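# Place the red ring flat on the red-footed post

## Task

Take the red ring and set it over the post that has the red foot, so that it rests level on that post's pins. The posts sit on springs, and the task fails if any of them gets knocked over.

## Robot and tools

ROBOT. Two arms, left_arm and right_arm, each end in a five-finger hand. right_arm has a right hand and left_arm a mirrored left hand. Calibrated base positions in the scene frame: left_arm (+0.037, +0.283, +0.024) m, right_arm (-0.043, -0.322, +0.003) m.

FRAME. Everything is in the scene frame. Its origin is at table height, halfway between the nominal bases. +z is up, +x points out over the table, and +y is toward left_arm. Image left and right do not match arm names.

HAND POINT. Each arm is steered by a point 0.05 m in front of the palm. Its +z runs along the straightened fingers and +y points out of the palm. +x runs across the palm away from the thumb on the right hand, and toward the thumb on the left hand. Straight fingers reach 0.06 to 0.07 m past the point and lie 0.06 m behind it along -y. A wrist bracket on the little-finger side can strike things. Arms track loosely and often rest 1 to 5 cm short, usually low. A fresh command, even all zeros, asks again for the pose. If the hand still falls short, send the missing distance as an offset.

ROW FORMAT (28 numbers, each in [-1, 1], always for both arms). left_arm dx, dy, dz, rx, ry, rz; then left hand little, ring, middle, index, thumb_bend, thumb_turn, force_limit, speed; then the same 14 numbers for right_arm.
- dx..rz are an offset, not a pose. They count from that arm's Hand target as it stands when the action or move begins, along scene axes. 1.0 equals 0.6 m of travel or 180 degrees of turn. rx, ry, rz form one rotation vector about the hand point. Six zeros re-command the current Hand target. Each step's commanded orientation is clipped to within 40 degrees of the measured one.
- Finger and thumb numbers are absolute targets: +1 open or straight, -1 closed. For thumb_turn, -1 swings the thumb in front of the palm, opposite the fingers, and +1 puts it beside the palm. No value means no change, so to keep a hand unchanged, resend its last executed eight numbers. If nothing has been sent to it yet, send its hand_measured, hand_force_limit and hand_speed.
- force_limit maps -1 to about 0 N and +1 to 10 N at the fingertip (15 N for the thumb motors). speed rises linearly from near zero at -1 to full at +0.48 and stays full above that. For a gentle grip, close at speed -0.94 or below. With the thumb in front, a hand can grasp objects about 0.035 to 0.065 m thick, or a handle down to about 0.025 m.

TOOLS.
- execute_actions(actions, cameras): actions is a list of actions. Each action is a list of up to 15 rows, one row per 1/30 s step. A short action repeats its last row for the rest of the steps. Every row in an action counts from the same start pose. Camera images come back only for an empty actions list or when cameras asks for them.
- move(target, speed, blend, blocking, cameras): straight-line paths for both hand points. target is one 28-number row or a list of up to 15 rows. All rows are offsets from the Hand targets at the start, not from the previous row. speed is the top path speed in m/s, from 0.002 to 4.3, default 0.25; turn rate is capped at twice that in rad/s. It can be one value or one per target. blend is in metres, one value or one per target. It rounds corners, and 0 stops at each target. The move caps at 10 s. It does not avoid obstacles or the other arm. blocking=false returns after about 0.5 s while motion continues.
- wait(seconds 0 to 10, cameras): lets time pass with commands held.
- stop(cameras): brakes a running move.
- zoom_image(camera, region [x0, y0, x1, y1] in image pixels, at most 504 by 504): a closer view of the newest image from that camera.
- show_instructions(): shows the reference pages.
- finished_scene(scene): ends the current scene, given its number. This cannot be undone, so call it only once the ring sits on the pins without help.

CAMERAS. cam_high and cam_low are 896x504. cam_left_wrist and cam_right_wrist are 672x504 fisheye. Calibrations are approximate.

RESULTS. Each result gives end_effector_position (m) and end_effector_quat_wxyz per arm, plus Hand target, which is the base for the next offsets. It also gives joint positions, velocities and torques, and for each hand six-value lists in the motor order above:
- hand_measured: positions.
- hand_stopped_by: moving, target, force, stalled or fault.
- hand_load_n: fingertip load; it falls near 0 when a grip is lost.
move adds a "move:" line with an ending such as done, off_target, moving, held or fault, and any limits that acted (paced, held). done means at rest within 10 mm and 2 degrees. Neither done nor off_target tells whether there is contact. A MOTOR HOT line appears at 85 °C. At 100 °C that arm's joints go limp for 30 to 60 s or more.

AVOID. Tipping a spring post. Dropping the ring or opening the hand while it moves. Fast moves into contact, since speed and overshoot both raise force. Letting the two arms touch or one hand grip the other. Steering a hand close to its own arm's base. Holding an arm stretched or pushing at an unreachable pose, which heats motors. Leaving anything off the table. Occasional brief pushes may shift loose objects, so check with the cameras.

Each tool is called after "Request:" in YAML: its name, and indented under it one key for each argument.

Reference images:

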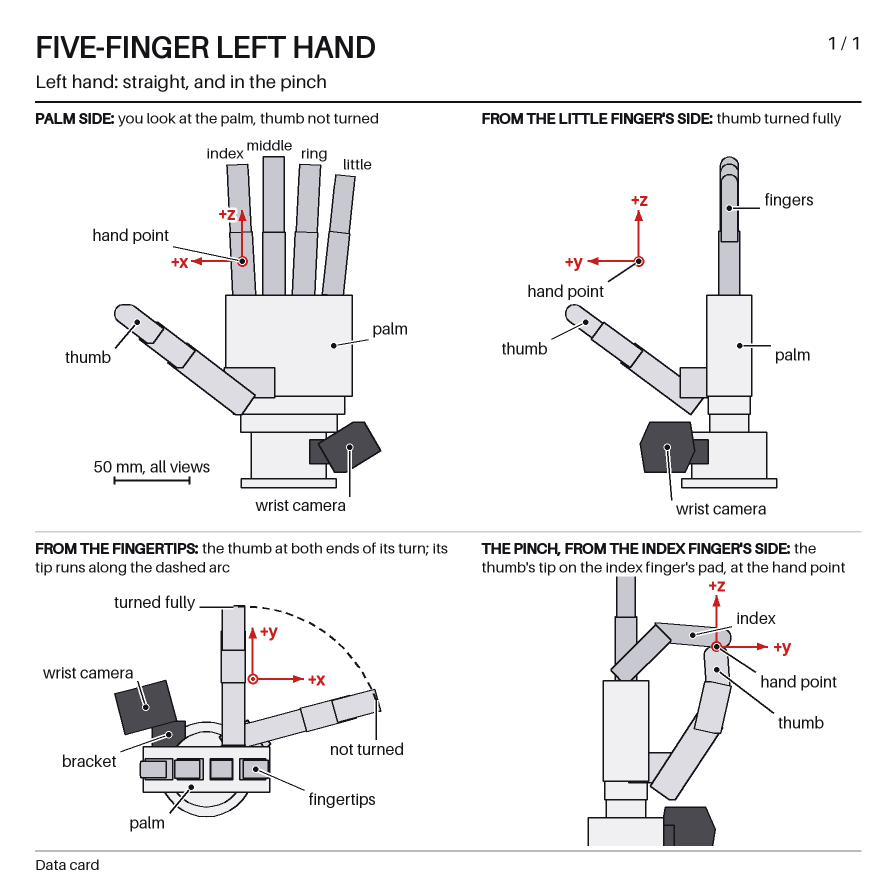

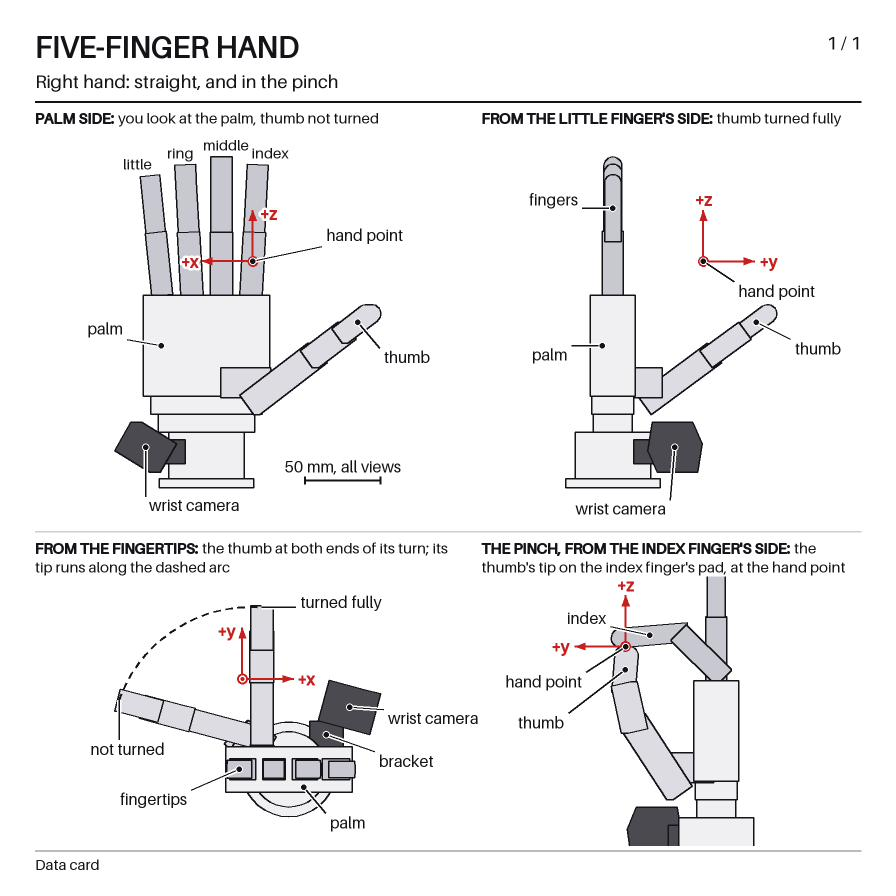

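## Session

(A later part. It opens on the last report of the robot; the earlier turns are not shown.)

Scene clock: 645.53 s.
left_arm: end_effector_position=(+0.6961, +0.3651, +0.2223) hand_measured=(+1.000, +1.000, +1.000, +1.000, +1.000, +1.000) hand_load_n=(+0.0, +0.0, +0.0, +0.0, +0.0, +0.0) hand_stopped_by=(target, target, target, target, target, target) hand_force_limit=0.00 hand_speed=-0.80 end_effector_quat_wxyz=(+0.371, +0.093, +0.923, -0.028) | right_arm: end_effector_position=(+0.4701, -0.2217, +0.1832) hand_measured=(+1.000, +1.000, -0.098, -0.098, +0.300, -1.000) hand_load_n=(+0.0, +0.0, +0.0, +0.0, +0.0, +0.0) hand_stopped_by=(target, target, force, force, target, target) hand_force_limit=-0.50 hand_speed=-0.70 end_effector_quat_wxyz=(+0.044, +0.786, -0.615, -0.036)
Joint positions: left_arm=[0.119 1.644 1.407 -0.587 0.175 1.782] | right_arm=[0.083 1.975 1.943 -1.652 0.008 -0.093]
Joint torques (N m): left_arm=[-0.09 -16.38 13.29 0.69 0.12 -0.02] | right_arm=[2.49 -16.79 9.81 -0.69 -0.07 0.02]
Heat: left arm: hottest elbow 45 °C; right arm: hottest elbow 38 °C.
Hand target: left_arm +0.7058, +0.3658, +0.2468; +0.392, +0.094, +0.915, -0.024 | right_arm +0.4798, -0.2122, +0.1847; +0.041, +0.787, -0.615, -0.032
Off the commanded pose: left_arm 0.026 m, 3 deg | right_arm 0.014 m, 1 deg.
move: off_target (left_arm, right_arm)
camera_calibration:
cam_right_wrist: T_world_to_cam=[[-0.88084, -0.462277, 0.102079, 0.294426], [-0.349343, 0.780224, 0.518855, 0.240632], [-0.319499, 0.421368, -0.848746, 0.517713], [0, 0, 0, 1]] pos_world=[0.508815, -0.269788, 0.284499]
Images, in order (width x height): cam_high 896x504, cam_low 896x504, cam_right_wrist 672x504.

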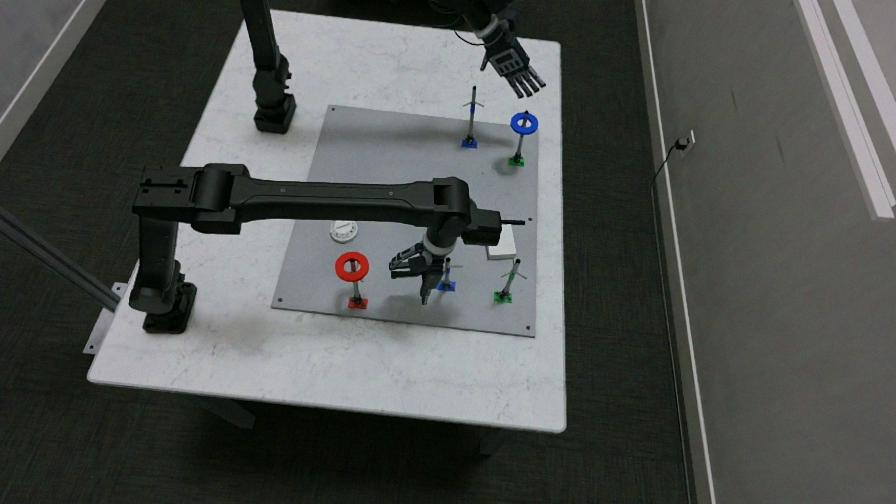

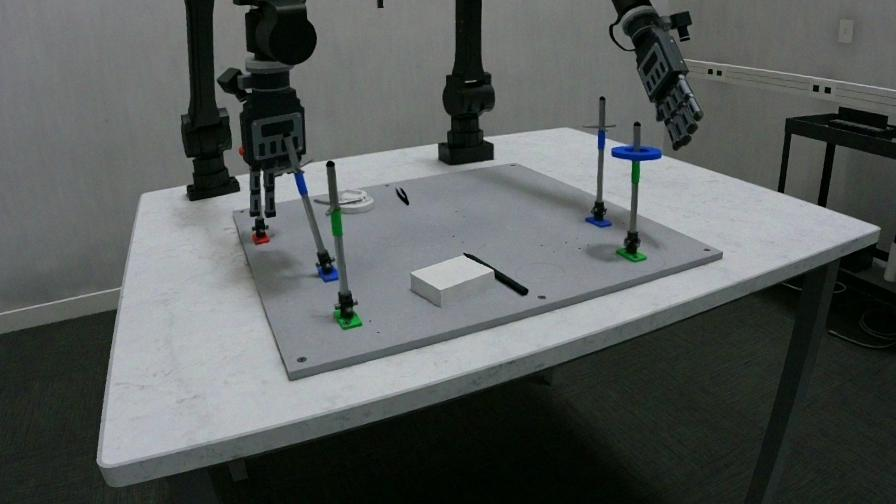

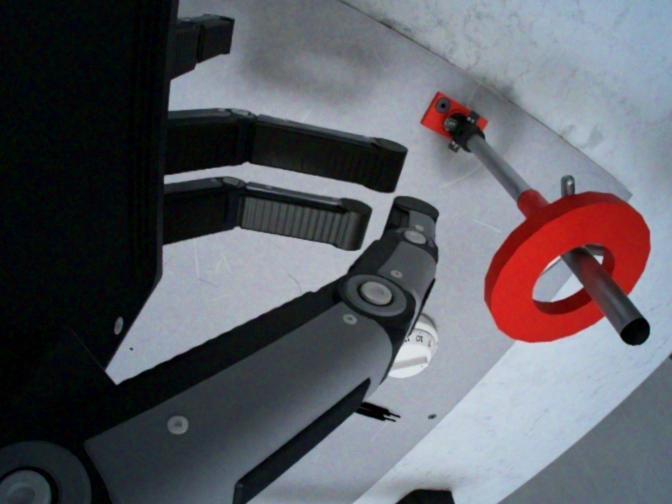

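Request:
move:
  target:
    - [0,0,0,0,0,0,1,1,1,1,1,1,0,-0.8, -0.02,0.02,0.22,0,0,0,1,1,-0.15,-0.15,0.3,-1,-0.5,-0.7]
    - [0,0,0,0,0,0,1,1,1,1,1,1,0,-0.8, -0.02,0.25,0.22,0,0,0,1,1,-0.15,-0.15,0.3,-1,-0.5,-0.7]
  speed: 0.12
  cameras: ["cam_high","cam_right_wrist","cam_low"]

Request:
zoom_image:
  camera: "cam_high"
  region: [310, 230, 390, 310]

Request:
zoom_image:
  camera: "cam_low"
  region: [200, 100, 320, 260]

Scene clock: 655.80 s.
left_arm: end_effector_position=(+0.6961, +0.3651, +0.2223) hand_measured=(+1.000, +1.000, +1.000, +1.000, +1.000, +1.000) hand_load_n=(+0.0, +0.0, +0.5, +0.0, +0.0, +0.0) hand_stopped_by=(target, target, target, target, target, target) hand_force_limit=0.00 hand_speed=-0.80 end_effector_quat_wxyz=(+0.371, +0.093, +0.923, -0.028) | right_arm: end_effector_position=(+0.4598, -0.0684, +0.3113) hand_measured=(+1.000, +1.000, -0.098, -0.098, +0.300, -1.000) hand_load_n=(+0.0, +0.0, +0.0, +0.0, +0.0, +0.0) hand_stopped_by=(target, target, force, force, target, target) hand_force_limit=-0.50 hand_speed=-0.70 end_effector_quat_wxyz=(-0.088, +0.781, -0.618, +0.027)
Joint positions: left_arm=[0.119 1.644 1.407 -0.587 0.175 1.782] | right_arm=[0.318 1.878 2.167 -1.679 -0.04 0.156]
Joint torques (N m): left_arm=[-0.03 -16.26 13.26 0.69 0.12 -0.02] | right_arm=[1.2 -16.62 10.18 -0.08 -0.17 0.07]
Heat: left arm: hottest elbow 45 °C; right arm: hottest elbow 38 °C.
Hand target: left_arm +0.7058, +0.3658, +0.2468; +0.392, +0.094, +0.915, -0.024 | right_arm +0.4678, -0.0621, +0.3168; +0.041, +0.787, -0.615, -0.032
Off the commanded pose: left_arm 0.026 m, 3 deg | right_arm 0.011 m, 16 deg.
joint sent to its limit (right arm) — joint 4 (wrist pitch), lower limit. The joint targets are off in orientation, not in position.
move: off_target (left_arm, right_arm)
camera_calibration:
cam_right_wrist: T_world_to_cam=[[-0.876196, -0.442905, -0.190044, 0.433161], [-0.473814, 0.719427, 0.507863, 0.107474], [-0.0882123, 0.535033, -0.840213, 0.457363], [0, 0, 0, 1]] pos_world=[0.470801, -0.130175, 0.41202]
Images, in order (width x height): cam_high 896x504, cam_low 896x504, cam_right_wrist 672x504.

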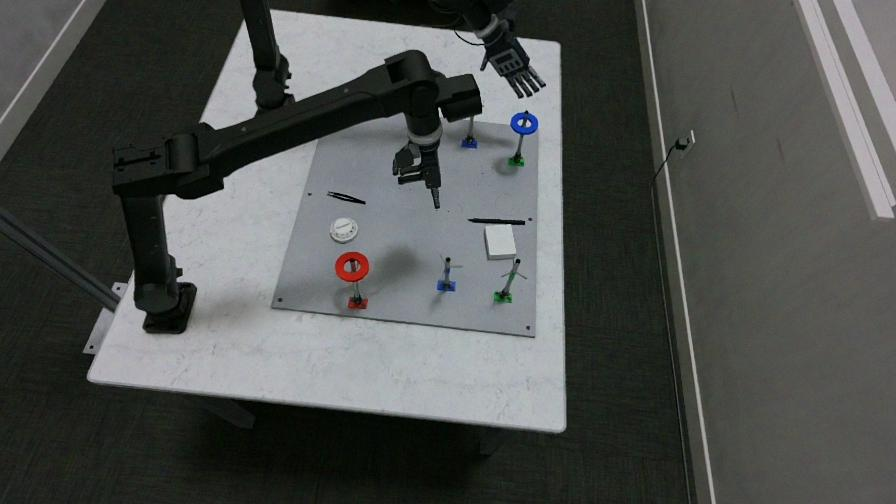

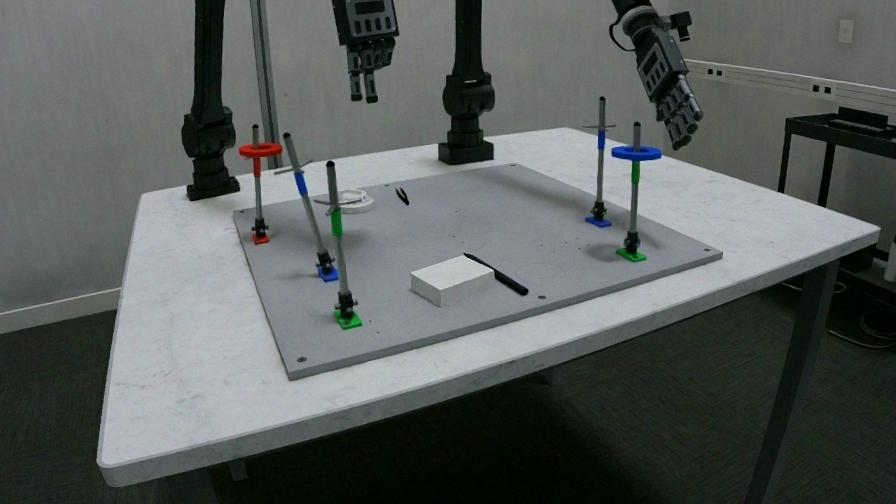

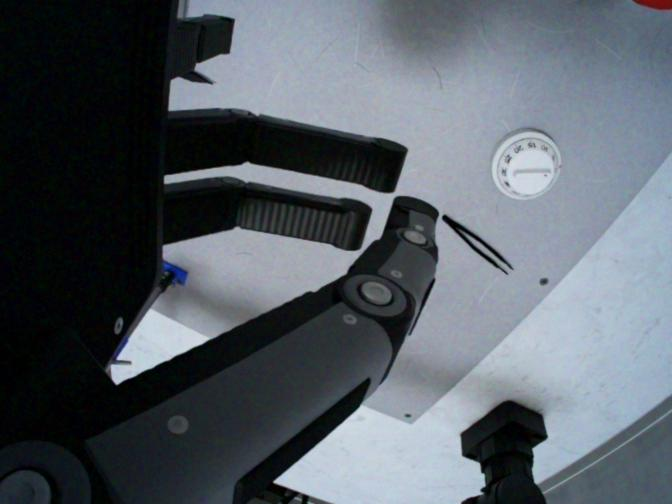

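Scaled by 6.300 from the camera's 896x504 image, which has a finer 1280x720 frame.

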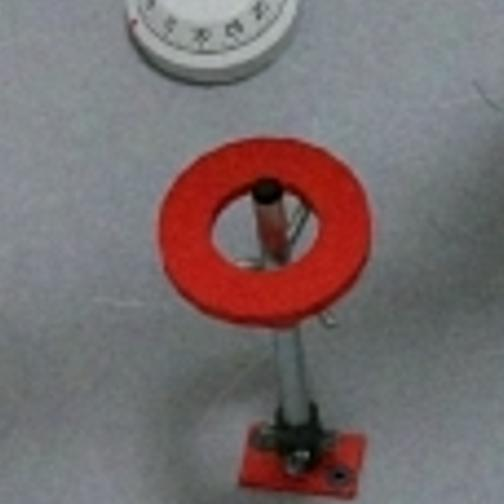

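Scaled by 3.150 from the camera's 896x504 image, which has a finer 1280x720 frame.

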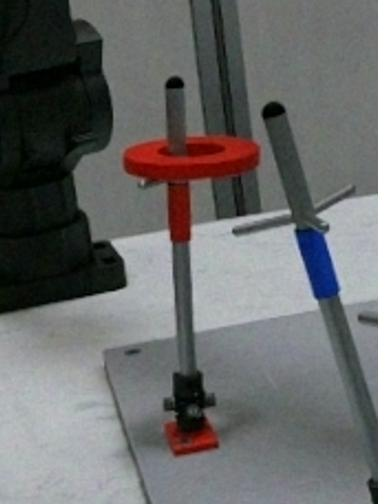

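Request:
finished_scene:
  scene: 1

The scene is finished: the task was done.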